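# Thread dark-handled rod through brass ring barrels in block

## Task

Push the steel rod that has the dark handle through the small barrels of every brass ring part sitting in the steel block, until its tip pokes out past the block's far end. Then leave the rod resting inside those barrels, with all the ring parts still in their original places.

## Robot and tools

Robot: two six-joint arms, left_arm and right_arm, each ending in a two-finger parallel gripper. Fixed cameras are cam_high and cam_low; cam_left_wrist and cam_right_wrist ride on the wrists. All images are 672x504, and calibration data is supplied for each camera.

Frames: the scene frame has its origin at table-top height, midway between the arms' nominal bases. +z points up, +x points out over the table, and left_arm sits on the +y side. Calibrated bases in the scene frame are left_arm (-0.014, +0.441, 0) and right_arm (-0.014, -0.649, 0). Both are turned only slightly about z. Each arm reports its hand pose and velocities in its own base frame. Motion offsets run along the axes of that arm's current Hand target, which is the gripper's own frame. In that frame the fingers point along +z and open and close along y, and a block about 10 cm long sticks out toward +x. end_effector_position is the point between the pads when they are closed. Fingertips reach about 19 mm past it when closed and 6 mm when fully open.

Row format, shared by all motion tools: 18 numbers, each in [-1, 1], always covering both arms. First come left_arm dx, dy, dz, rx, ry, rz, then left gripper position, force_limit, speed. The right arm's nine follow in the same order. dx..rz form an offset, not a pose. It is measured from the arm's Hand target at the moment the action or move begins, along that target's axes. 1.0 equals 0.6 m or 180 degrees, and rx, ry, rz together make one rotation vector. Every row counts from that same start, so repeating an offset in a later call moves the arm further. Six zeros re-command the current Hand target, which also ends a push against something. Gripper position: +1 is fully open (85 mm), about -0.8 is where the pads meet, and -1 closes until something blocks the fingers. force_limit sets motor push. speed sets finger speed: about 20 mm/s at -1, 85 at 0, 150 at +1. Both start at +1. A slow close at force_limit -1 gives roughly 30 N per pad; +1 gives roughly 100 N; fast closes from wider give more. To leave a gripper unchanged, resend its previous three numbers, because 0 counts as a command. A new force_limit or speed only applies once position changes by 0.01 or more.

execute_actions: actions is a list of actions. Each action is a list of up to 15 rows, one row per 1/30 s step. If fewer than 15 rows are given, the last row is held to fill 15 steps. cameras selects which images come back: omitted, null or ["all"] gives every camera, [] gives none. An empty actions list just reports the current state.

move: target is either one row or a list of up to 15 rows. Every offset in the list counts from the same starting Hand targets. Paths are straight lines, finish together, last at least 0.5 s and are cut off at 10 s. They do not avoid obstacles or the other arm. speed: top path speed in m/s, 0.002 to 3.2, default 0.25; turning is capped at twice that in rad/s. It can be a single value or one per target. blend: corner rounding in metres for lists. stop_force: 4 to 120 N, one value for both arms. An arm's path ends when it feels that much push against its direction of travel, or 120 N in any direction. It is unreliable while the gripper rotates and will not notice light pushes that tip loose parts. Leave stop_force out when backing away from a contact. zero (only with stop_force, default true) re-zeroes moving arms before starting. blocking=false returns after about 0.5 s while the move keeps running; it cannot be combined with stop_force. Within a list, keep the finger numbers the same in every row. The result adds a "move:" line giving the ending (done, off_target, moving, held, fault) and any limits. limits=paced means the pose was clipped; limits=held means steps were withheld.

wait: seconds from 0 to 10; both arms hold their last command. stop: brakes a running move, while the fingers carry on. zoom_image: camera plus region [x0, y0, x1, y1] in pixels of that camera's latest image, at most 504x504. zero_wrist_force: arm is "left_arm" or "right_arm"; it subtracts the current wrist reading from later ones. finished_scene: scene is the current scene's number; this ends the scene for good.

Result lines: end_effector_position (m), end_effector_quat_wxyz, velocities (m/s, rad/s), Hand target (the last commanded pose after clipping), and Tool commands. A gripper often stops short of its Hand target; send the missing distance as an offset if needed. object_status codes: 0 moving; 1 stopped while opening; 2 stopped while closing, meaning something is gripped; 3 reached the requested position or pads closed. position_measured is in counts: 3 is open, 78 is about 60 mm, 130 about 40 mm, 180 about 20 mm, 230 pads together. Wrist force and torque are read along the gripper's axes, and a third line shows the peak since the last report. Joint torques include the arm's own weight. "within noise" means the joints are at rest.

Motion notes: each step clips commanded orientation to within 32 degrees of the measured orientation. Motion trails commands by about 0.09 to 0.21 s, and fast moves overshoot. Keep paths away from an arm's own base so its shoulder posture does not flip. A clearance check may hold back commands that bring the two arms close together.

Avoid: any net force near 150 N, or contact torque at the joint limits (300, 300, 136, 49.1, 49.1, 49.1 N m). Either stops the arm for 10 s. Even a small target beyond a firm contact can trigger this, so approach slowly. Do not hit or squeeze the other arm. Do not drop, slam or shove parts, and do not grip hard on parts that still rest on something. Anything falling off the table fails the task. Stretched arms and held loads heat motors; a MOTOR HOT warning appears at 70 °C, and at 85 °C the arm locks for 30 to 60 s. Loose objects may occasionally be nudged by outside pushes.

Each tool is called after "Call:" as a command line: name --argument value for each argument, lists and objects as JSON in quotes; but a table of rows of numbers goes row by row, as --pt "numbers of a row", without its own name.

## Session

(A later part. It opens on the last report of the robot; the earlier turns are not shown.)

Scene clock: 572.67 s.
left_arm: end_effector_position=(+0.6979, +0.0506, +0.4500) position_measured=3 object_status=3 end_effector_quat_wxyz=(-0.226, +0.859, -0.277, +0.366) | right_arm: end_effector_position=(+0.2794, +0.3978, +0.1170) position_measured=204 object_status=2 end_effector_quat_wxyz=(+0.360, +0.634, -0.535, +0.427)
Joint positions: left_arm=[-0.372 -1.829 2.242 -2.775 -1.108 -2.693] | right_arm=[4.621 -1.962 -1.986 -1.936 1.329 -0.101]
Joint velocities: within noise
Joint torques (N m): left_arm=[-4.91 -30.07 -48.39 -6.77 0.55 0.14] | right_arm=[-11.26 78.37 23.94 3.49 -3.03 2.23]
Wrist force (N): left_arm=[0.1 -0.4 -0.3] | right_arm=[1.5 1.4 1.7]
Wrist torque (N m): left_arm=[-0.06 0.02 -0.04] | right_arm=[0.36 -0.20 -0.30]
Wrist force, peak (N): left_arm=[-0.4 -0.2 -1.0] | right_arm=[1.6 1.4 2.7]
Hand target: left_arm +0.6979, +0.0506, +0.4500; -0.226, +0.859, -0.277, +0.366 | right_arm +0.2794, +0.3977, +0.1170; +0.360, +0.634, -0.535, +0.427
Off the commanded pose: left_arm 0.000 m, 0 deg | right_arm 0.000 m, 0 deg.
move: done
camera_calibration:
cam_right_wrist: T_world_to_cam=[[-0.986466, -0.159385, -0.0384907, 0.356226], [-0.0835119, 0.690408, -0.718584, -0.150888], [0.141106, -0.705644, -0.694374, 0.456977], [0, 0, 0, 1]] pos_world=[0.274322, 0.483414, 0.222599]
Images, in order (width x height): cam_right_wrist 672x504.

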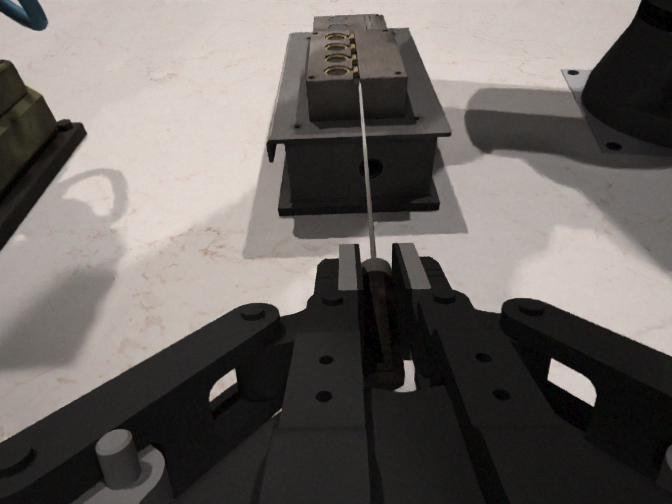

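Call:
move --target '[0,0,0,0,0,0,1,1,1,-0.01174,0.0021,0.00477,0.004118,0,-0.001672,-0.97,0.2,-1]' --speed 0.04 --cameras '["cam_right_wrist"]'

Call:
zoom_image --camera "cam_right_wrist" --region '[335, 40, 385, 90]'

Call:
zoom_image --camera "cam_right_wrist" --region '[345, 70, 395, 270]'

Scene clock: 611.70 s.
left_arm: end_effector_position=(+0.6979, +0.0506, +0.4500) position_measured=3 object_status=3 end_effector_quat_wxyz=(-0.226, +0.859, -0.277, +0.366) | right_arm: end_effector_position=(+0.2782, +0.3975, +0.1095) position_measured=204 object_status=2 end_effector_quat_wxyz=(+0.357, +0.638, -0.530, +0.429)
Joint positions: left_arm=[-0.372 -1.829 2.242 -2.775 -1.108 -2.693] | right_arm=[4.628 -1.969 -1.995 -1.92 1.323 -0.104]
Joint velocities: within noise
Joint torques (N m): left_arm=[-4.93 -29.96 -47.48 -6.75 0.53 0.33] | right_arm=[12 42.97 23.34 3.5 -2.79 -2.44]
Wrist force (N): left_arm=[-0.1 0.0 -0.5] | right_arm=[1.2 1.8 1.4]
Wrist torque (N m): left_arm=[0.02 0.05 -0.03] | right_arm=[0.42 -0.17 -0.29]
Wrist force, peak (N): left_arm=[-0.4 -0.1 -0.9] | right_arm=[1.4 1.9 1.9]
Hand target: left_arm +0.6979, +0.0506, +0.4500; -0.226, +0.859, -0.277, +0.366 | right_arm +0.2781, +0.3975, +0.1094; +0.357, +0.638, -0.530, +0.429
Off the commanded pose: left_arm 0.000 m, 0 deg | right_arm 0.000 m, 0 deg.
move: done
camera_calibration:
cam_right_wrist: T_world_to_cam=[[-0.984172, -0.172984, -0.0384942, 0.359437], [-0.0930216, 0.689149, -0.718624, -0.153005], [0.150839, -0.703669, -0.694333, 0.448222], [0, 0, 0, 1]] pos_world=[0.271906, 0.48302, 0.215099]
Images, in order (width x height): cam_right_wrist 672x504.

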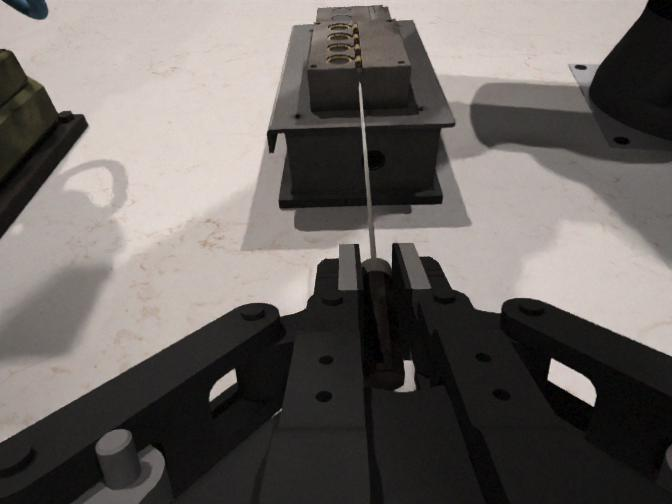

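Scaled by 10.080.

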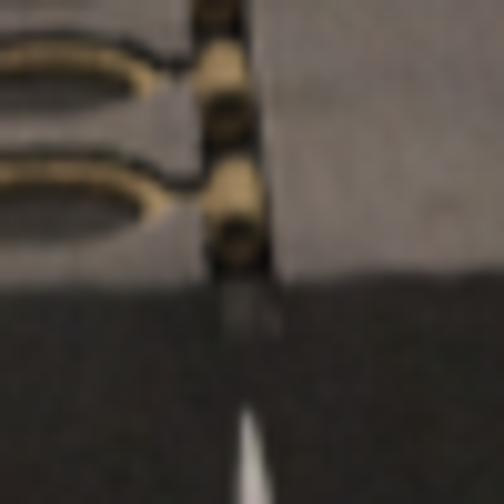

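Scaled by 2.520.

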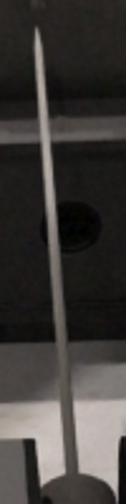

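Call:
move --target '[0,0,0,0,0,0,1,1,1,0.01255,0.00104,0.03086,0,0,0,-0.97,0.2,-1]' --speed 0.02 --stop_force 4 --cameras '["cam_right_wrist"]'

Call:
zoom_image --camera "cam_right_wrist" --region '[340, 50, 380, 90]'

Call:
zoom_image --camera "cam_right_wrist" --region '[290, 10, 420, 130]'

Scene clock: 691.93 s.
left_arm: end_effector_position=(+0.6979, +0.0506, +0.4500) position_measured=3 object_status=3 end_effector_quat_wxyz=(-0.226, +0.859, -0.277, +0.366) | right_arm: end_effector_position=(+0.2812, +0.3777, +0.1094) position_measured=204 object_status=2 end_effector_quat_wxyz=(+0.357, +0.638, -0.530, +0.429)
Joint positions: left_arm=[-0.372 -1.829 2.242 -2.775 -1.108 -2.693] | right_arm=[4.621 -1.946 -2.031 -1.906 1.316 -0.106]
Joint velocities: within noise
Joint torques (N m): left_arm=[-4.16 -30.54 -46.58 -6.8 0.36 0.03] | right_arm=[-10.35 75.63 24.13 2.87 -2.66 -2.26]
Wrist force (N): left_arm=[-0.2 0.0 -0.4] | right_arm=[1.7 1.2 1.9]
Wrist torque (N m): left_arm=[0.03 0.07 -0.03] | right_arm=[0.33 -0.26 -0.29]
Wrist force, peak (N): left_arm=[-0.6 0.2 -0.9] | right_arm=[1.8 1.6 2.0]
Hand target: left_arm +0.6979, +0.0506, +0.4500; -0.226, +0.859, -0.277, +0.366 | right_arm +0.2812, +0.3777, +0.1094; +0.357, +0.638, -0.530, +0.429
Off the commanded pose: left_arm 0.000 m, 0 deg | right_arm 0.000 m, 0 deg.
move: done
camera_calibration:
cam_right_wrist: T_world_to_cam=[[-0.984145, -0.173134, -0.0385042, 0.359042], [-0.0931275, 0.689173, -0.718587, -0.139211], [0.150948, -0.703608, -0.69437, 0.433788], [0, 0, 0, 1]] pos_world=[0.274905, 0.46332, 0.214999]
Images, in order (width x height): cam_right_wrist 672x504.

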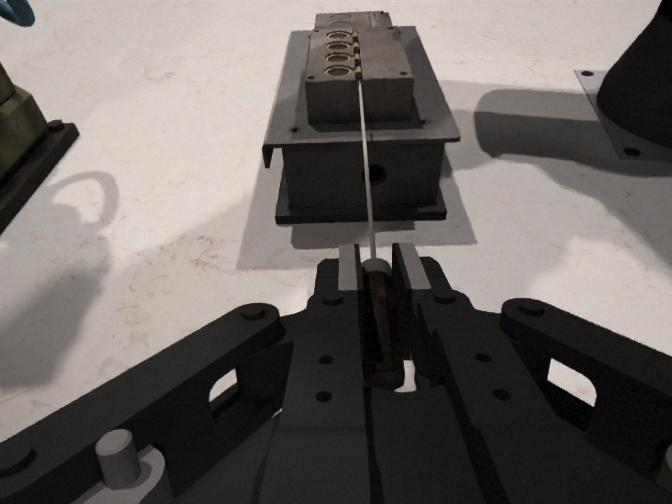

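Scaled by 12.600.

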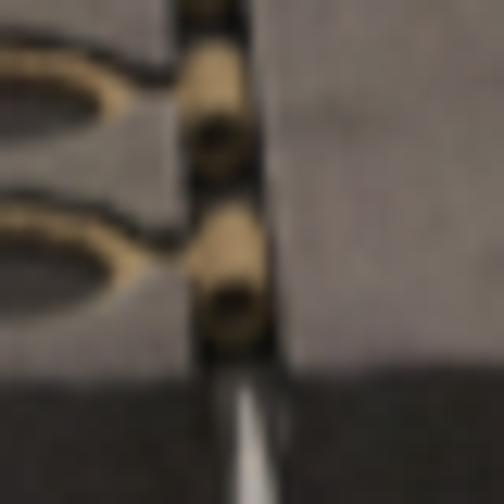

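Scaled by 3.877.

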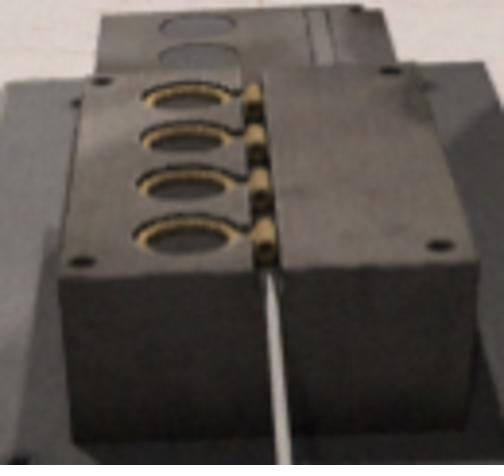

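Call:
move --target '[0,0,0,0,0,0,1,1,1,0.00377,0.00011,0.00926,0,0,0,-0.97,0.2,-1]' --speed 0.012 --stop_force 4 --cameras '["cam_right_wrist"]'

Call:
zoom_image --camera "cam_right_wrist" --region '[340, 55, 380, 95]'

Scene clock: 709.70 s.
left_arm: end_effector_position=(+0.6979, +0.0506, +0.4500) position_measured=3 object_status=3 end_effector_quat_wxyz=(-0.226, +0.859, -0.277, +0.366) | right_arm: end_effector_position=(+0.2822, +0.3718, +0.1094) position_measured=204 object_status=2 end_effector_quat_wxyz=(+0.357, +0.638, -0.530, +0.429)
Joint positions: left_arm=[-0.372 -1.829 2.242 -2.775 -1.108 -2.693] | right_arm=[4.619 -1.94 -2.041 -1.902 1.314 -0.107]
Joint velocities: within noise
Joint torques (N m): left_arm=[-3.82 -28.37 -45.93 -6.7 0.31 0.08] | right_arm=[-10.11 75.15 24.33 2.86 -2.74 -2.18]
Wrist force (N): left_arm=[-0.3 -0.1 -0.2] | right_arm=[1.6 1.3 1.7]
Wrist torque (N m): left_arm=[0.01 0.10 -0.03] | right_arm=[0.33 -0.24 -0.30]
Wrist force, peak (N): left_arm=[-0.7 0.3 -0.7] | right_arm=[1.9 1.5 1.9]
Hand target: left_arm +0.6979, +0.0506, +0.4500; -0.226, +0.859, -0.277, +0.366 | right_arm +0.2822, +0.3718, +0.1094; +0.357, +0.638, -0.530, +0.429
Off the commanded pose: left_arm 0.000 m, 0 deg | right_arm 0.000 m, 0 deg.
move: done
camera_calibration:
cam_right_wrist: T_world_to_cam=[[-0.984145, -0.173134, -0.0385042, 0.358987], [-0.0931275, 0.689173, -0.718587, -0.134983], [0.150948, -0.703608, -0.69437, 0.429415], [0, 0, 0, 1]] pos_world=[0.275905, 0.45732, 0.214999]
Images, in order (width x height): cam_right_wrist 672x504.

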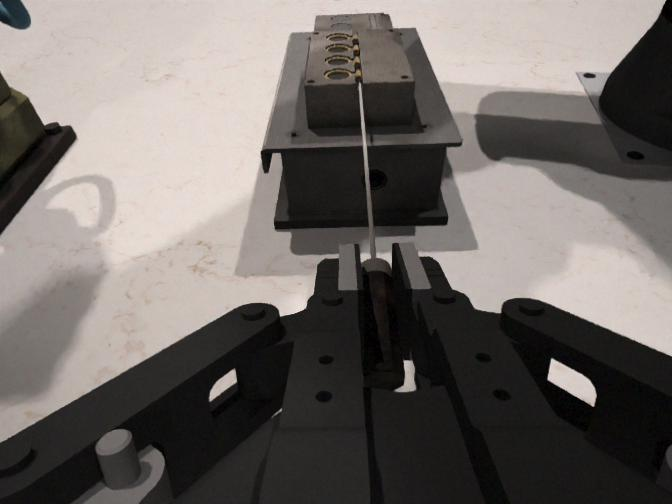

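Scaled by 12.600.

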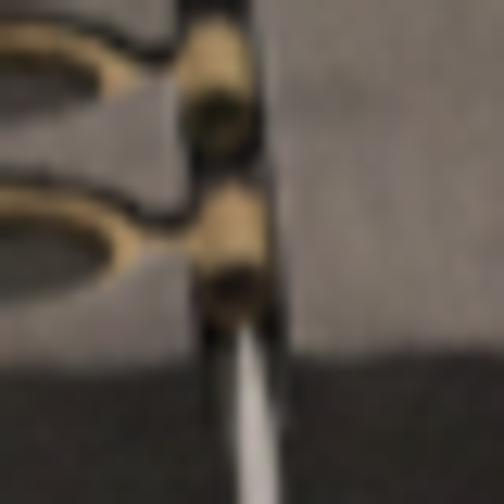

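Call:
zoom_image --camera "cam_right_wrist" --region '[350, 65, 370, 90]'

Scaled by 20.160.

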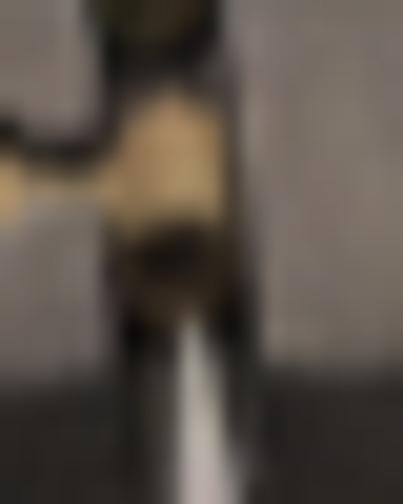

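Call:
move --target '[0,0,0,0,0,0,1,1,1,0.00157,-0.00045,0.00386,0,0,0,-0.97,0.2,-1]' --speed 0.008 --stop_force 4 --cameras '["cam_right_wrist"]'

Call:
zoom_image --camera "cam_right_wrist" --region '[350, 65, 370, 90]'

Scene clock: 730.03 s.
left_arm: end_effector_position=(+0.6979, +0.0506, +0.4500) position_measured=3 object_status=3 end_effector_quat_wxyz=(-0.226, +0.859, -0.277, +0.366) | right_arm: end_effector_position=(+0.2829, +0.3694, +0.1094) position_measured=204 object_status=2 end_effector_quat_wxyz=(+0.357, +0.638, -0.530, +0.429)
Joint positions: left_arm=[-0.372 -1.829 2.242 -2.775 -1.108 -2.693] | right_arm=[4.617 -1.937 -2.045 -1.9 1.313 -0.108]
Joint velocities: within noise
Joint torques (N m): left_arm=[-4.05 -29.33 -45.37 -6.6 0.24 0.21] | right_arm=[-9.76 74.32 24.17 3.09 -2.6 -2.12]
Wrist force (N): left_arm=[-0.1 -0.3 -0.7] | right_arm=[1.6 1.2 1.7]
Wrist torque (N m): left_arm=[-0.03 0.05 -0.03] | right_arm=[0.32 -0.24 -0.31]
Wrist force, peak (N): left_arm=[-0.1 -0.5 -1.2] | right_arm=[1.8 1.5 2.1]
Hand target: left_arm +0.6979, +0.0506, +0.4500; -0.226, +0.859, -0.277, +0.366 | right_arm +0.2829, +0.3694, +0.1094; +0.357, +0.638, -0.530, +0.429
Off the commanded pose: left_arm 0.000 m, 0 deg | right_arm 0.000 m, 0 deg.
move: done
camera_calibration:
cam_right_wrist: T_world_to_cam=[[-0.984145, -0.173134, -0.0385042, 0.359359], [-0.0931275, 0.689173, -0.718587, -0.133254], [0.150948, -0.703608, -0.69437, 0.427606], [0, 0, 0, 1]] pos_world=[0.276705, 0.45492, 0.214999]
Images, in order (width x height): cam_right_wrist 672x504.

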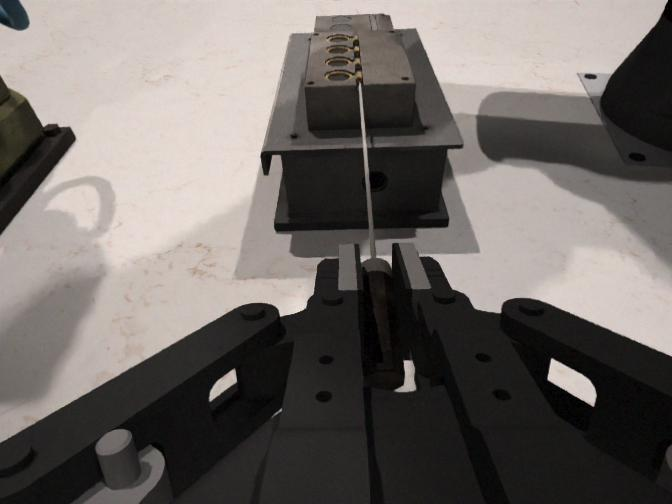

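Scaled by 20.160.

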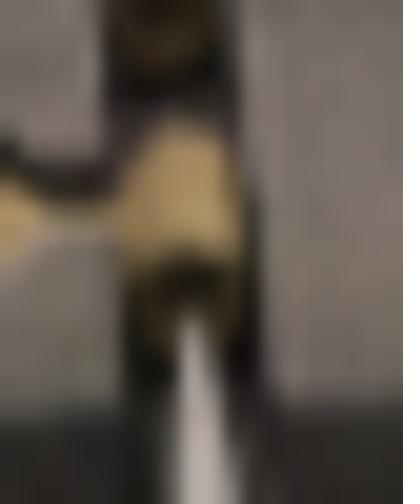

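Call:
move --target '[0,0,0,0,0,0,1,1,1,0.00188,0.00006,0.00463,0,0,0,-0.97,0.2,-1]' --speed 0.008 --stop_force 4 --cameras '["cam_right_wrist"]'

Call:
zoom_image --camera "cam_right_wrist" --region '[350, 65, 370, 90]'

Scene clock: 738.20 s.
left_arm: end_effector_position=(+0.6979, +0.0506, +0.4500) position_measured=3 object_status=3 end_effector_quat_wxyz=(-0.226, +0.859, -0.277, +0.366) | right_arm: end_effector_position=(+0.2835, +0.3664, +0.1094) position_measured=204 object_status=2 end_effector_quat_wxyz=(+0.357, +0.638, -0.530, +0.429)
Joint positions: left_arm=[-0.372 -1.829 2.242 -2.775 -1.108 -2.693] | right_arm=[4.616 -1.934 -2.05 -1.898 1.312 -0.108]
Joint velocities: within noise
Joint torques (N m): left_arm=[-3.85 -30.08 -44.73 -6.63 0.35 0.19] | right_arm=[-10.08 74.21 23.57 3 -2.76 -2.31]
Wrist force (N): left_arm=[0.1 0.3 -0.3] | right_arm=[1.9 1.5 2.0]
Wrist torque (N m): left_arm=[0.07 0.02 -0.04] | right_arm=[0.36 -0.29 -0.31]
Wrist force, peak (N): left_arm=[-0.1 -0.1 -1.1] | right_arm=[1.9 1.4 2.1]
Hand target: left_arm +0.6979, +0.0506, +0.4500; -0.226, +0.859, -0.277, +0.366 | right_arm +0.2835, +0.3664, +0.1094; +0.357, +0.638, -0.530, +0.429
Off the commanded pose: left_arm 0.000 m, 0 deg | right_arm 0.000 m, 0 deg.
move: done
camera_calibration:
cam_right_wrist: T_world_to_cam=[[-0.984145, -0.173137, -0.0385081, 0.359351], [-0.0931158, 0.689123, -0.718637, -0.131179], [0.15096, -0.703657, -0.694318, 0.425498], [0, 0, 0, 1]] pos_world=[0.277205, 0.45202, 0.214999]
Images, in order (width x height): cam_right_wrist 672x504.

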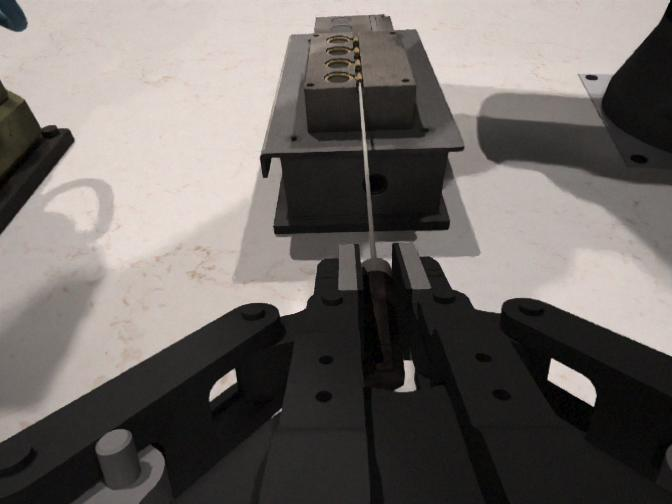

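Scaled by 20.160.

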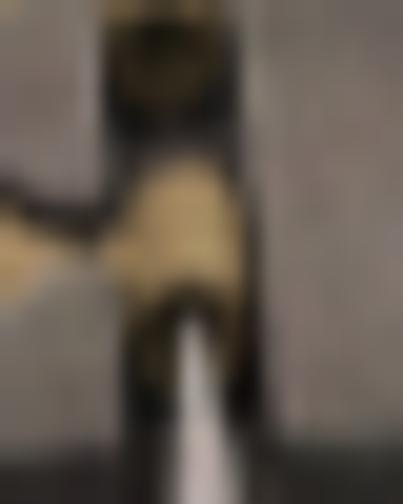

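Call:
move --target '[0,0,0,0,0,0,1,1,1,0.00251,0.00008,0.00617,0,0,0,-0.97,0.2,-1]' --speed 0.008 --stop_force 4 --cameras '["cam_right_wrist"]'

Call:
zoom_image --camera "cam_right_wrist" --region '[350, 65, 370, 90]'

Scene clock: 746.90 s.
left_arm: end_effector_position=(+0.6979, +0.0506, +0.4500) position_measured=3 object_status=3 end_effector_quat_wxyz=(-0.226, +0.859, -0.277, +0.366) | right_arm: end_effector_position=(+0.2841, +0.3625, +0.1094) position_measured=204 object_status=2 end_effector_quat_wxyz=(+0.357, +0.638, -0.530, +0.429)
Joint positions: left_arm=[-0.372 -1.829 2.242 -2.775 -1.108 -2.693] | right_arm=[4.614 -1.93 -2.057 -1.895 1.31 -0.109]
Joint velocities: within noise
Joint torques (N m): left_arm=[-4.35 -28.68 -44.24 -6.61 0.19 0.33] | right_arm=[-9.96 72.97 23.94 3.04 -2.81 -2.19]
Wrist force (N): left_arm=[-0.1 0.0 -0.5] | right_arm=[2.0 1.3 1.9]
Wrist torque (N m): left_arm=[0.03 0.04 -0.03] | right_arm=[0.33 -0.31 -0.32]
Wrist force, peak (N): left_arm=[-0.5 0.1 -0.9] | right_arm=[1.8 1.6 2.2]
Hand target: left_arm +0.6979, +0.0506, +0.4500; -0.226, +0.859, -0.277, +0.366 | right_arm +0.2841, +0.3625, +0.1094; +0.357, +0.638, -0.530, +0.429
Off the commanded pose: left_arm 0.000 m, 0 deg | right_arm 0.000 m, 0 deg.
move: done
camera_calibration:
cam_right_wrist: T_world_to_cam=[[-0.984145, -0.173134, -0.0385042, 0.359345], [-0.0931275, 0.689173, -0.718587, -0.128387], [0.150948, -0.703608, -0.69437, 0.42257], [0, 0, 0, 1]] pos_world=[0.277905, 0.44802, 0.214999]
Images, in order (width x height): cam_right_wrist 672x504.

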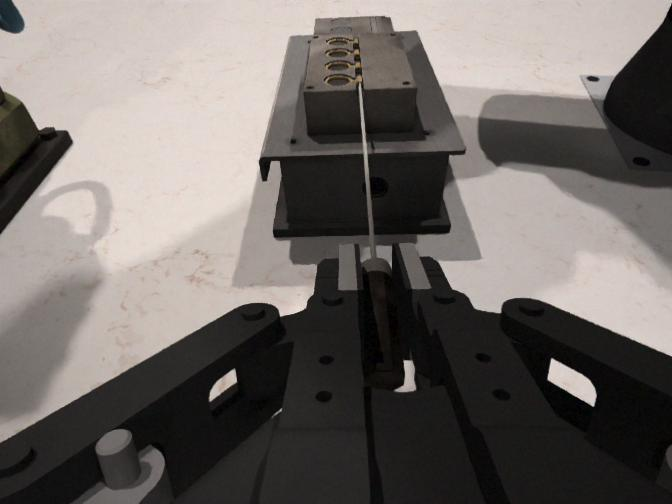

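Scaled by 20.160.

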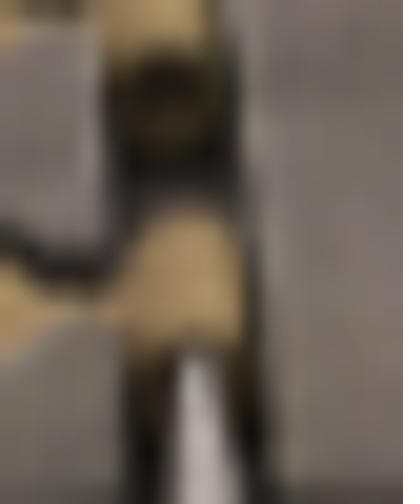

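Call:
move --target '[0,0,0,0,0,0,1,1,1,0.00627,-0.00007,0.01542,0,0,0,-0.97,0.2,-1]' --speed 0.01 --stop_force 4 --cameras '["cam_right_wrist"]'

Call:
zoom_image --camera "cam_right_wrist" --region '[315, 45, 385, 105]'

Call:
zoom_image --camera "cam_right_wrist" --region '[350, 65, 370, 90]'

Scene clock: 760.27 s.
left_arm: end_effector_position=(+0.6979, +0.0506, +0.4500) position_measured=3 object_status=3 end_effector_quat_wxyz=(-0.226, +0.859, -0.277, +0.366) | right_arm: end_effector_position=(+0.2860, +0.3527, +0.1094) position_measured=204 object_status=2 end_effector_quat_wxyz=(+0.357, +0.638, -0.530, +0.429)
Joint positions: left_arm=[-0.372 -1.829 2.242 -2.775 -1.108 -2.693] | right_arm=[4.61 -1.919 -2.074 -1.889 1.306 -0.111]
Joint velocities: within noise
Joint torques (N m): left_arm=[-4.49 -28.93 -43.53 -6.63 0.12 0.44] | right_arm=[-9.15 73.22 22.87 2.76 -2.6 -2.25]
Wrist force (N): left_arm=[-0.1 0.0 -0.4] | right_arm=[1.9 1.3 1.7]
Wrist torque (N m): left_arm=[0.01 0.05 -0.03] | right_arm=[0.32 -0.29 -0.33]
Wrist force, peak (N): left_arm=[-0.3 0.5 -1.0] | right_arm=[2.0 1.3 2.2]
Hand target: left_arm +0.6979, +0.0506, +0.4500; -0.226, +0.859, -0.277, +0.366 | right_arm +0.2860, +0.3527, +0.1094; +0.357, +0.638, -0.530, +0.429
Off the commanded pose: left_arm 0.000 m, 0 deg | right_arm 0.000 m, 0 deg.
move: done
camera_calibration:
cam_right_wrist: T_world_to_cam=[[-0.984145, -0.173134, -0.0385042, 0.35942], [-0.0931275, 0.689173, -0.718587, -0.121466], [0.150948, -0.703608, -0.69437, 0.415403], [0, 0, 0, 1]] pos_world=[0.279705, 0.43822, 0.214999]
Images, in order (width x height): cam_right_wrist 672x504.

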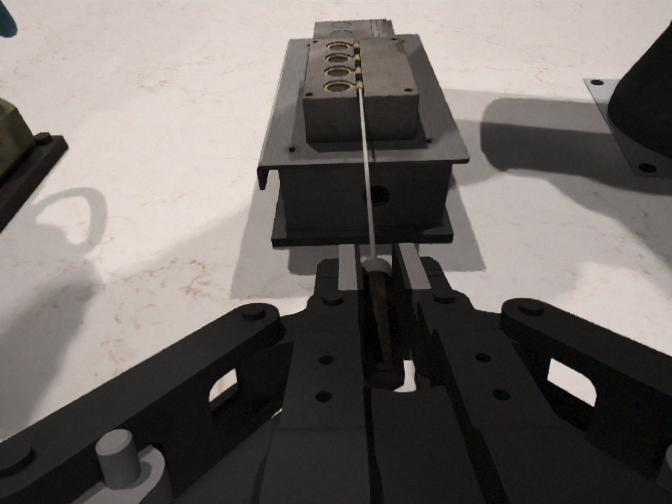

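Scaled by 7.200.

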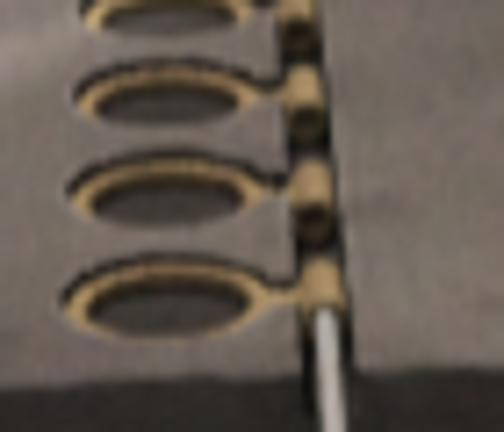

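Scaled by 20.160.

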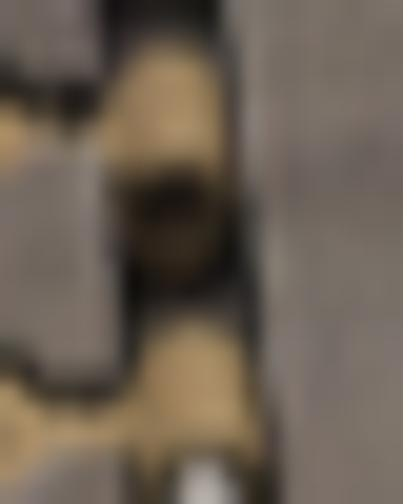

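Call:
move --target '[0,0,0,0,0,0,1,1,1,0.00502,0.00015,0.01234,0,0,0,-0.97,0.2,-1]' --speed 0.01 --stop_force 4 --cameras '["cam_right_wrist"]'

Call:
zoom_image --camera "cam_right_wrist" --region '[345, 65, 375, 105]'

Scene clock: 768.67 s.
left_arm: end_effector_position=(+0.6979, +0.0506, +0.4500) position_measured=3 object_status=3 end_effector_quat_wxyz=(-0.226, +0.859, -0.277, +0.366) | right_arm: end_effector_position=(+0.2874, +0.3448, +0.1094) position_measured=204 object_status=2 end_effector_quat_wxyz=(+0.357, +0.638, -0.530, +0.429)
Joint positions: left_arm=[-0.372 -1.829 2.242 -2.775 -1.108 -2.693] | right_arm=[4.606 -1.91 -2.088 -1.884 1.303 -0.112]
Joint velocities: within noise
Joint torques (N m): left_arm=[-2.88 -29.03 -42.64 -6.63 0.26 0.55] | right_arm=[-10.45 72.21 23.05 2.97 -2.73 -2.34]
Wrist force (N): left_arm=[0.2 0.1 -0.4] | right_arm=[1.9 1.5 1.7]
Wrist torque (N m): left_arm=[0.03 0.00 -0.04] | right_arm=[0.37 -0.28 -0.34]
Wrist force, peak (N): left_arm=[-0.2 -0.6 -0.8] | right_arm=[2.1 1.3 2.2]
Hand target: left_arm +0.6979, +0.0506, +0.4500; -0.226, +0.859, -0.277, +0.366 | right_arm +0.2874, +0.3448, +0.1094; +0.357, +0.638, -0.530, +0.429
Off the commanded pose: left_arm 0.000 m, 0 deg | right_arm 0.000 m, 0 deg.
move: done
camera_calibration:
cam_right_wrist: T_world_to_cam=[[-0.984145, -0.173134, -0.0385042, 0.359447], [-0.0931275, 0.689173, -0.718587, -0.11596], [0.150948, -0.703608, -0.69437, 0.409703], [0, 0, 0, 1]] pos_world=[0.281105, 0.43042, 0.214999]
Images, in order (width x height): cam_right_wrist 672x504.

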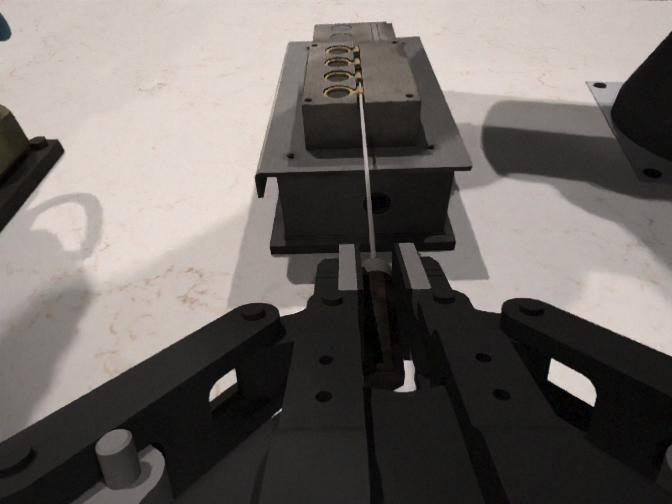

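Scaled by 12.600.

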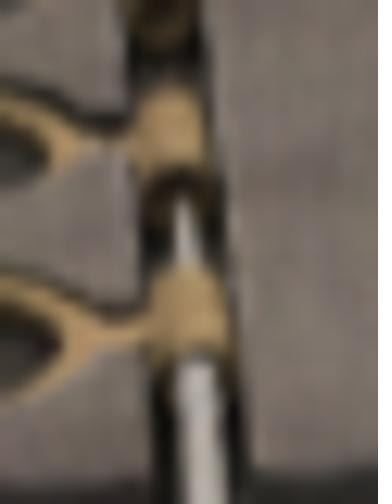

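Call:
move --target '[0,0,0,0,0,0,1,1,1,0.00320,-0.00013,0.00775,0,0,0,-0.97,0.2,-1]' --speed 0.01 --stop_force 4 --cameras '["cam_right_wrist"]'

Call:
zoom_image --camera "cam_right_wrist" --region '[315, 60, 375, 110]'

Scene clock: 778.60 s.
left_arm: end_effector_position=(+0.6979, +0.0506, +0.4500) position_measured=3 object_status=3 end_effector_quat_wxyz=(-0.226, +0.859, -0.277, +0.366) | right_arm: end_effector_position=(+0.2884, +0.3399, +0.1094) position_measured=204 object_status=2 end_effector_quat_wxyz=(+0.357, +0.638, -0.530, +0.429)
Joint positions: left_arm=[-0.372 -1.829 2.242 -2.775 -1.108 -2.693] | right_arm=[4.604 -1.905 -2.096 -1.88 1.301 -0.113]
Joint velocities: within noise
Joint torques (N m): left_arm=[-4.47 -28.42 -41.92 -6.83 0.26 0.47] | right_arm=[-10.79 71.3 23.27 2.99 -2.67 -2.14]
Wrist force (N): left_arm=[-0.1 0.3 -0.4] | right_arm=[1.9 1.4 1.9]
Wrist torque (N m): left_arm=[0.07 0.06 -0.04] | right_arm=[0.35 -0.28 -0.34]
Wrist force, peak (N): left_arm=[-0.1 0.1 -1.1] | right_arm=[2.1 1.7 1.9]
Hand target: left_arm +0.6979, +0.0506, +0.4500; -0.226, +0.859, -0.277, +0.366 | right_arm +0.2884, +0.3399, +0.1094; +0.357, +0.638, -0.530, +0.429
Off the commanded pose: left_arm 0.000 m, 0 deg | right_arm 0.000 m, 0 deg.
move: done
camera_calibration:
cam_right_wrist: T_world_to_cam=[[-0.984145, -0.173134, -0.0385042, 0.359566], [-0.0931275, 0.689173, -0.718587, -0.112421], [0.150948, -0.703608, -0.69437, 0.406034], [0, 0, 0, 1]] pos_world=[0.282105, 0.42542, 0.214999]
Images, in order (width x height): cam_right_wrist 672x504.

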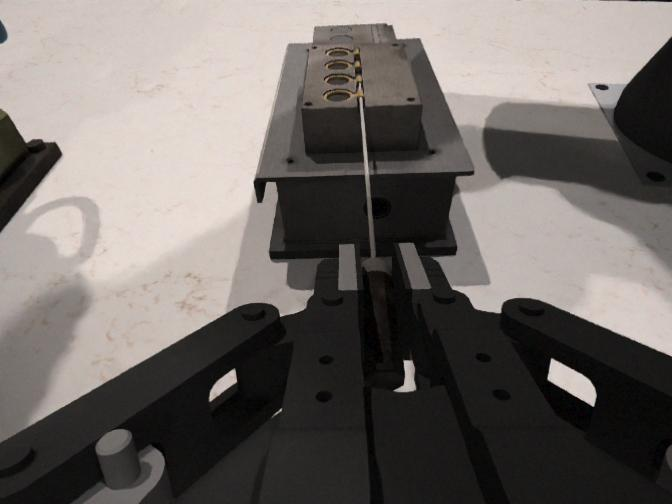

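Scaled by 8.400.

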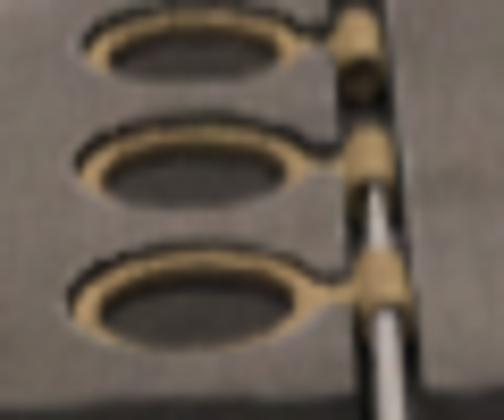

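Call:
move --target '[0,0,0,0,0,0,1,1,1,0.00879,0.00026,0.0216,0,0,0,-0.97,0.2,-1]' --speed 0.012 --stop_force 4 --cameras '["cam_right_wrist"]'

Call:
zoom_image --camera "cam_right_wrist" --region '[315, 60, 375, 110]'

Scene clock: 788.70 s.
left_arm: end_effector_position=(+0.6979, +0.0506, +0.4500) position_measured=3 object_status=3 end_effector_quat_wxyz=(-0.226, +0.859, -0.277, +0.366) | right_arm: end_effector_position=(+0.2908, +0.3261, +0.1094) position_measured=204 object_status=2 end_effector_quat_wxyz=(+0.357, +0.638, -0.530, +0.429)
Joint positions: left_arm=[-0.372 -1.829 2.242 -2.775 -1.108 -2.693] | right_arm=[4.598 -1.889 -2.12 -1.872 1.295 -0.116]
Joint velocities: within noise
Joint torques (N m): left_arm=[-4.37 -28.18 -41.38 -6.62 0.24 0.54] | right_arm=[-10.37 70.23 22.61 3 -2.55 -2.3]
Wrist force (N): left_arm=[0.0 0.4 -0.2] | right_arm=[1.6 1.0 1.4]
Wrist torque (N m): left_arm=[0.08 0.04 -0.03] | right_arm=[0.41 -0.24 -0.36]
Wrist force, peak (N): left_arm=[0.0 -0.2 -1.1] | right_arm=[2.2 1.4 1.9]
Hand target: left_arm +0.6979, +0.0506, +0.4500; -0.226, +0.859, -0.277, +0.366 | right_arm +0.2908, +0.3261, +0.1094; +0.357, +0.638, -0.530, +0.429
Off the commanded pose: left_arm 0.000 m, 0 deg | right_arm 0.000 m, 0 deg.
move: done
camera_calibration:
cam_right_wrist: T_world_to_cam=[[-0.984145, -0.173137, -0.0385081, 0.35954], [-0.0931158, 0.689123, -0.718637, -0.102659], [0.15096, -0.703657, -0.694318, 0.395968], [0, 0, 0, 1]] pos_world=[0.284505, 0.41162, 0.214999]
Images, in order (width x height): cam_right_wrist 672x504.

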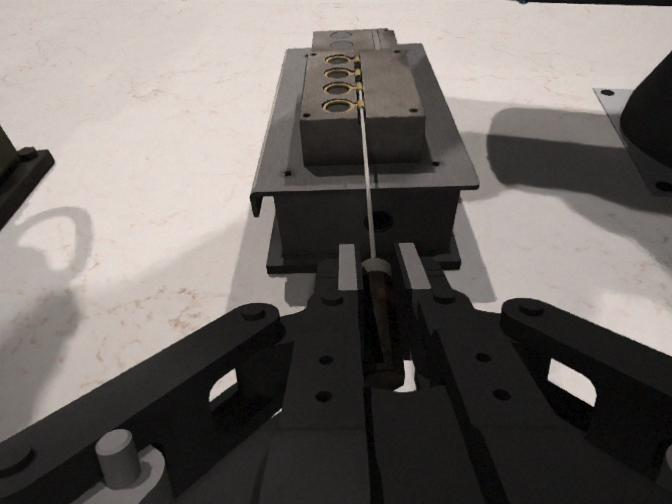

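Scaled by 8.400.

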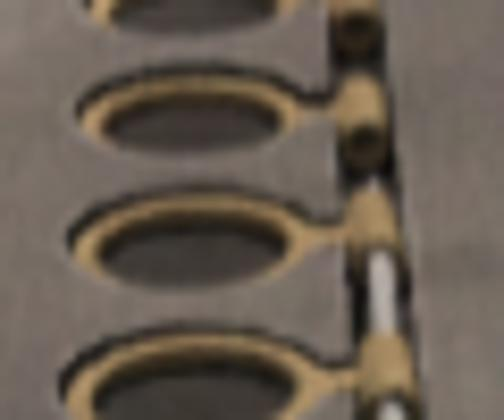

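Call:
move --target '[0,0,0,0,0,0,1,1,1,0.00502,0.00015,0.01234,0,0,0,-0.97,0.2,-1]' --speed 0.012 --stop_force 4 --cameras '["cam_right_wrist"]'

Call:
zoom_image --camera "cam_right_wrist" --region '[340, 65, 375, 120]'

Scene clock: 799.10 s.
left_arm: end_effector_position=(+0.6979, +0.0506, +0.4500) position_measured=3 object_status=3 end_effector_quat_wxyz=(-0.226, +0.859, -0.277, +0.366) | right_arm: end_effector_position=(+0.2922, +0.3182, +0.1094) position_measured=204 object_status=2 end_effector_quat_wxyz=(+0.357, +0.638, -0.530, +0.429)
Joint positions: left_arm=[-0.372 -1.829 2.242 -2.775 -1.108 -2.693] | right_arm=[4.594 -1.881 -2.133 -1.867 1.291 -0.117]
Joint velocities: within noise
Joint torques (N m): left_arm=[-2.88 -27.53 -40.55 -6.44 0.32 0.56] | right_arm=[-9.92 69.06 21.49 2.72 -2.43 -2.25]
Wrist force (N): left_arm=[-0.1 0.0 0.0] | right_arm=[1.5 0.6 1.3]
Wrist torque (N m): left_arm=[0.01 0.04 -0.04] | right_arm=[0.49 -0.27 -0.39]
Wrist force, peak (N): left_arm=[0.1 -0.4 -1.0] | right_arm=[2.0 1.2 1.5]
Hand target: left_arm +0.6979, +0.0506, +0.4500; -0.226, +0.859, -0.277, +0.366 | right_arm +0.2922, +0.3182, +0.1094; +0.357, +0.638, -0.530, +0.429
Off the commanded pose: left_arm 0.000 m, 0 deg | right_arm 0.000 m, 0 deg.
move: done
camera_calibration:
cam_right_wrist: T_world_to_cam=[[-0.984145, -0.173137, -0.0385081, 0.359568], [-0.0931158, 0.689123, -0.718637, -0.0971536], [0.15096, -0.703657, -0.694318, 0.390268], [0, 0, 0, 1]] pos_world=[0.285905, 0.40382, 0.214999]
Images, in order (width x height): cam_right_wrist 672x504.

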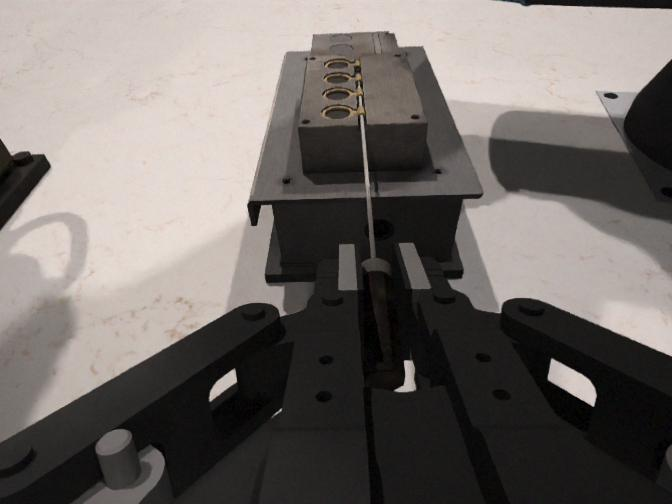

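Scaled by 9.164.

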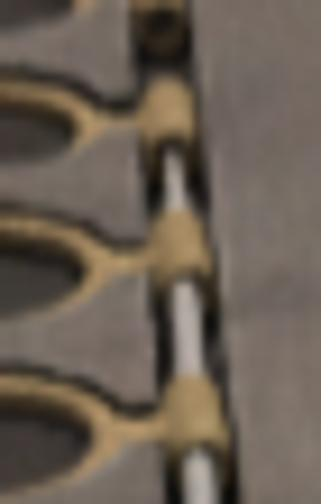

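Call:
move --target '[0,0,0,0,0,0,1,1,1,0.01004,-0.0002,0.0247,0,0,0,-0.97,0.2,-1]' --speed 0.012 --stop_force 4 --cameras '["cam_right_wrist"]'

Call:
zoom_image --camera "cam_right_wrist" --region '[315, 60, 385, 130]'

Scene clock: 814.90 s.
left_arm: end_effector_position=(+0.6979, +0.0506, +0.4500) position_measured=3 object_status=3 end_effector_quat_wxyz=(-0.226, +0.859, -0.277, +0.366) | right_arm: end_effector_position=(+0.2952, +0.3025, +0.1094) position_measured=204 object_status=2 end_effector_quat_wxyz=(+0.357, +0.638, -0.530, +0.429)
Joint positions: left_arm=[-0.372 -1.829 2.242 -2.775 -1.108 -2.693] | right_arm=[4.585 -1.864 -2.159 -1.857 1.284 -0.121]
Joint velocities: within noise
Joint torques (N m): left_arm=[-4.47 -28.18 -39.76 -6.56 0.16 0.72] | right_arm=[-10.41 66.75 22.52 2.84 -2.67 -2.25]
Wrist force (N): left_arm=[0.1 0.3 -0.3] | right_arm=[1.2 1.3 1.2]
Wrist torque (N m): left_arm=[0.07 0.02 -0.04] | right_arm=[0.43 -0.17 -0.34]
Wrist force, peak (N): left_arm=[-0.1 -0.5 -1.1] | right_arm=[1.2 1.3 1.4]
Hand target: left_arm +0.6979, +0.0506, +0.4500; -0.226, +0.859, -0.277, +0.366 | right_arm +0.2952, +0.3025, +0.1094; +0.357, +0.638, -0.530, +0.429
Off the commanded pose: left_arm 0.000 m, 0 deg | right_arm 0.000 m, 0 deg.
move: done
camera_calibration:
cam_right_wrist: T_world_to_cam=[[-0.984145, -0.173134, -0.0385042, 0.3598], [-0.0931275, 0.689173, -0.718587, -0.0860815], [0.150948, -0.703608, -0.69437, 0.378763], [0, 0, 0, 1]] pos_world=[0.288905, 0.38812, 0.214999]
Images, in order (width x height): cam_right_wrist 672x504.

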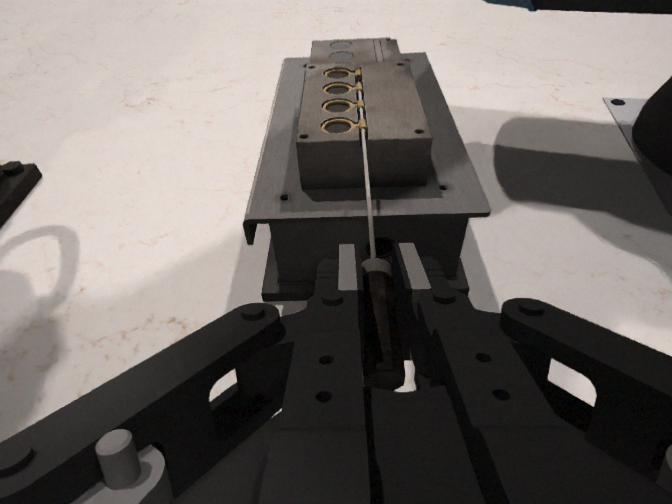

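Scaled by 7.200.

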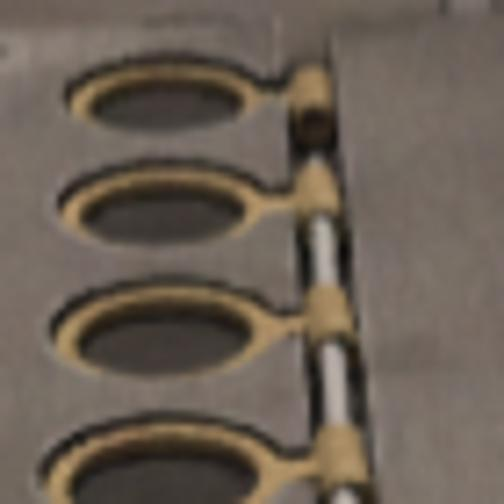

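Call:
move --target '[0,0,0,0,0,0,1,1,1,0.00753,-0.0001,0.01852,0,0,0,-0.97,0.2,-1]' --speed 0.012 --stop_force 4 --cameras '["cam_right_wrist"]'

Call:
zoom_image --camera "cam_right_wrist" --region '[315, 60, 385, 130]'

Scene clock: 832.03 s.
left_arm: end_effector_position=(+0.6979, +0.0506, +0.4500) position_measured=3 object_status=3 end_effector_quat_wxyz=(-0.226, +0.859, -0.277, +0.366) | right_arm: end_effector_position=(+0.2975, +0.2907, +0.1094) position_measured=204 object_status=2 end_effector_quat_wxyz=(+0.357, +0.638, -0.530, +0.429)
Joint positions: left_arm=[-0.372 -1.829 2.242 -2.775 -1.108 -2.693] | right_arm=[4.579 -1.851 -2.178 -1.85 1.278 -0.124]
Joint velocities: within noise
Joint torques (N m): left_arm=[-3.93 -26.31 -38.94 -6.62 0.09 0.71] | right_arm=[-10.16 66.56 21.8 2.81 -2.66 -2.2]
Wrist force (N): left_arm=[-0.3 -0.5 -0.8] | right_arm=[1.2 0.8 1.1]
Wrist torque (N m): left_arm=[-0.07 0.09 -0.03] | right_arm=[0.37 -0.17 -0.34]
Wrist force, peak (N): left_arm=[-0.5 -0.4 -0.8] | right_arm=[1.5 1.2 1.5]
Hand target: left_arm +0.6979, +0.0506, +0.4500; -0.226, +0.859, -0.277, +0.366 | right_arm +0.2975, +0.2907, +0.1094; +0.357, +0.638, -0.530, +0.429
Off the commanded pose: left_arm 0.000 m, 0 deg | right_arm 0.000 m, 0 deg.
move: done
camera_calibration:
cam_right_wrist: T_world_to_cam=[[-0.984145, -0.173134, -0.0385042, 0.360021], [-0.0931275, 0.689173, -0.718587, -0.0777351], [0.150948, -0.703608, -0.69437, 0.370113], [0, 0, 0, 1]] pos_world=[0.291205, 0.37632, 0.214999]
Images, in order (width x height): cam_right_wrist 672x504.

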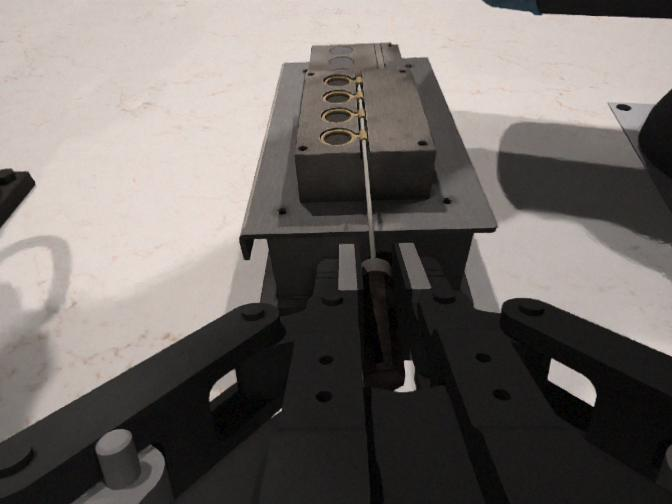

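Scaled by 7.200.

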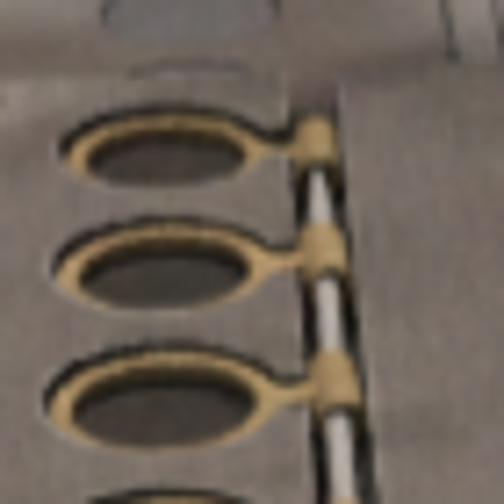

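Call:
move --target '[0,0,0,0,0,0,1,1,1,0.01256,0,0.03087,0,0,0,-0.97,0.2,-1]' --speed 0.015 --stop_force 4 --cameras '["cam_right_wrist"]'

Call:
zoom_image --camera "cam_right_wrist" --region '[310, 60, 390, 170]'

Scene clock: 846.87 s.
left_arm: end_effector_position=(+0.6979, +0.0506, +0.4500) position_measured=3 object_status=3 end_effector_quat_wxyz=(-0.226, +0.859, -0.277, +0.366) | right_arm: end_effector_position=(+0.3011, +0.2711, +0.1094) position_measured=204 object_status=2 end_effector_quat_wxyz=(+0.357, +0.638, -0.530, +0.429)
Joint positions: left_arm=[-0.372 -1.829 2.242 -2.775 -1.108 -2.693] | right_arm=[4.568 -1.829 -2.209 -1.839 1.268 -0.128]
Joint velocities: within noise
Joint torques (N m): left_arm=[-2.71 -27.11 -38.06 -6.73 -0.02 0.72] | right_arm=[-10.14 64.13 21.41 2.74 -2.52 -2.34]
Wrist force (N): left_arm=[-0.3 -0.1 -0.1] | right_arm=[1.0 0.3 1.0]
Wrist torque (N m): left_arm=[0.01 0.08 -0.03] | right_arm=[0.37 -0.16 -0.37]
Wrist force, peak (N): left_arm=[0.0 -0.4 -1.0] | right_arm=[1.1 0.9 1.6]
Hand target: left_arm +0.6979, +0.0506, +0.4500; -0.226, +0.859, -0.277, +0.366 | right_arm +0.3011, +0.2711, +0.1094; +0.357, +0.638, -0.530, +0.429
Off the commanded pose: left_arm 0.000 m, 0 deg | right_arm 0.000 m, 0 deg.
move: done
camera_calibration:
cam_right_wrist: T_world_to_cam=[[-0.984145, -0.173137, -0.0385081, 0.360154], [-0.0931158, 0.689123, -0.718637, -0.0637983], [0.15096, -0.703657, -0.694318, 0.355712], [0, 0, 0, 1]] pos_world=[0.294805, 0.35662, 0.214999]
Images, in order (width x height): cam_right_wrist 672x504.

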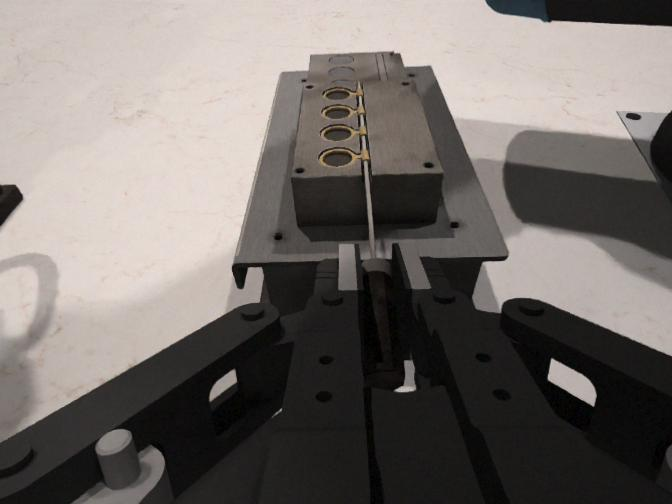

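Scaled by 4.582.

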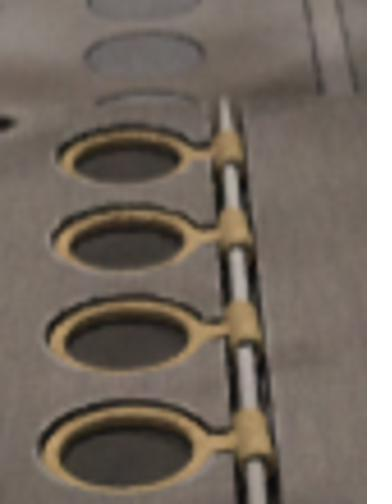

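Call:
move --target '[0,0,0,0,0,0,1,1,1,0.01255,-0.00049,0.03086,0,0,0,-0.97,0.2,-1]' --speed 0.015 --stop_force 4 --cameras '["cam_right_wrist"]'

Call:
zoom_image --camera "cam_right_wrist" --region '[300, 65, 400, 190]'

Scene clock: 860.47 s.
left_arm: end_effector_position=(+0.6979, +0.0506, +0.4500) position_measured=3 object_status=3 end_effector_quat_wxyz=(-0.226, +0.859, -0.277, +0.366) | right_arm: end_effector_position=(+0.3051, +0.2515, +0.1094) position_measured=204 object_status=2 end_effector_quat_wxyz=(+0.357, +0.638, -0.530, +0.429)
Joint positions: left_arm=[-0.372 -1.829 2.242 -2.775 -1.108 -2.693] | right_arm=[4.555 -1.808 -2.24 -1.828 1.256 -0.133]
Joint velocities: within noise
Joint torques (N m): left_arm=[-3.28 -27.61 -37.16 -6.67 0.04 0.81] | right_arm=[-9.28 61.78 21.38 3 -2.79 -2.11]
Wrist force (N): left_arm=[-0.1 -0.4 -0.5] | right_arm=[1.1 0.9 1.8]
Wrist torque (N m): left_arm=[-0.05 0.06 -0.04] | right_arm=[0.17 -0.13 -0.37]
Wrist force, peak (N): left_arm=[0.1 0.0 -1.0] | right_arm=[1.5 1.0 2.1]
Hand target: left_arm +0.6979, +0.0506, +0.4500; -0.226, +0.859, -0.277, +0.366 | right_arm +0.3051, +0.2515, +0.1094; +0.357, +0.638, -0.530, +0.429
Off the commanded pose: left_arm 0.000 m, 0 deg | right_arm 0.000 m, 0 deg.
move: done
camera_calibration:
cam_right_wrist: T_world_to_cam=[[-0.984145, -0.173134, -0.0385042, 0.360696], [-0.0931275, 0.689173, -0.718587, -0.0499428], [0.150948, -0.703608, -0.69437, 0.341314], [0, 0, 0, 1]] pos_world=[0.298805, 0.33702, 0.214999]
Images, in order (width x height): cam_right_wrist 672x504.

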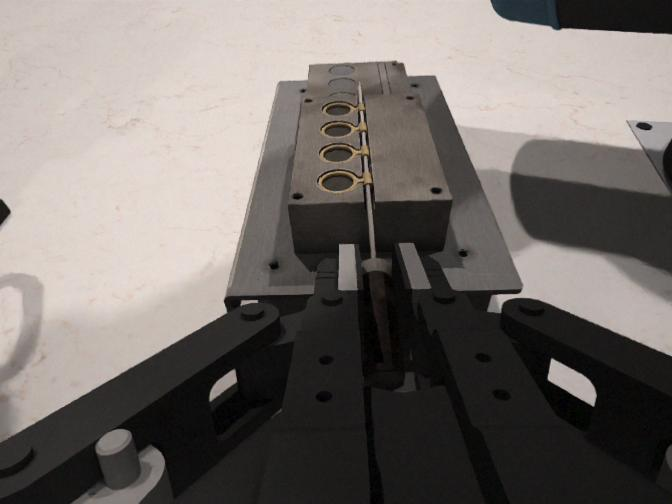

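Scaled by 4.032.

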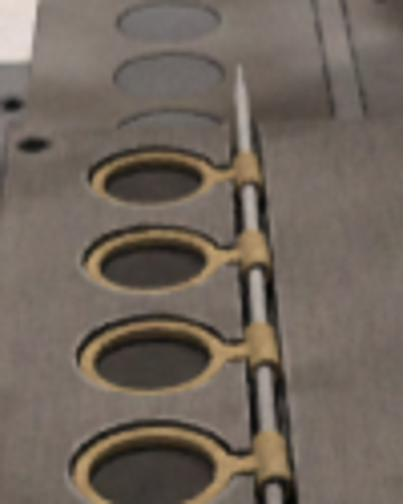

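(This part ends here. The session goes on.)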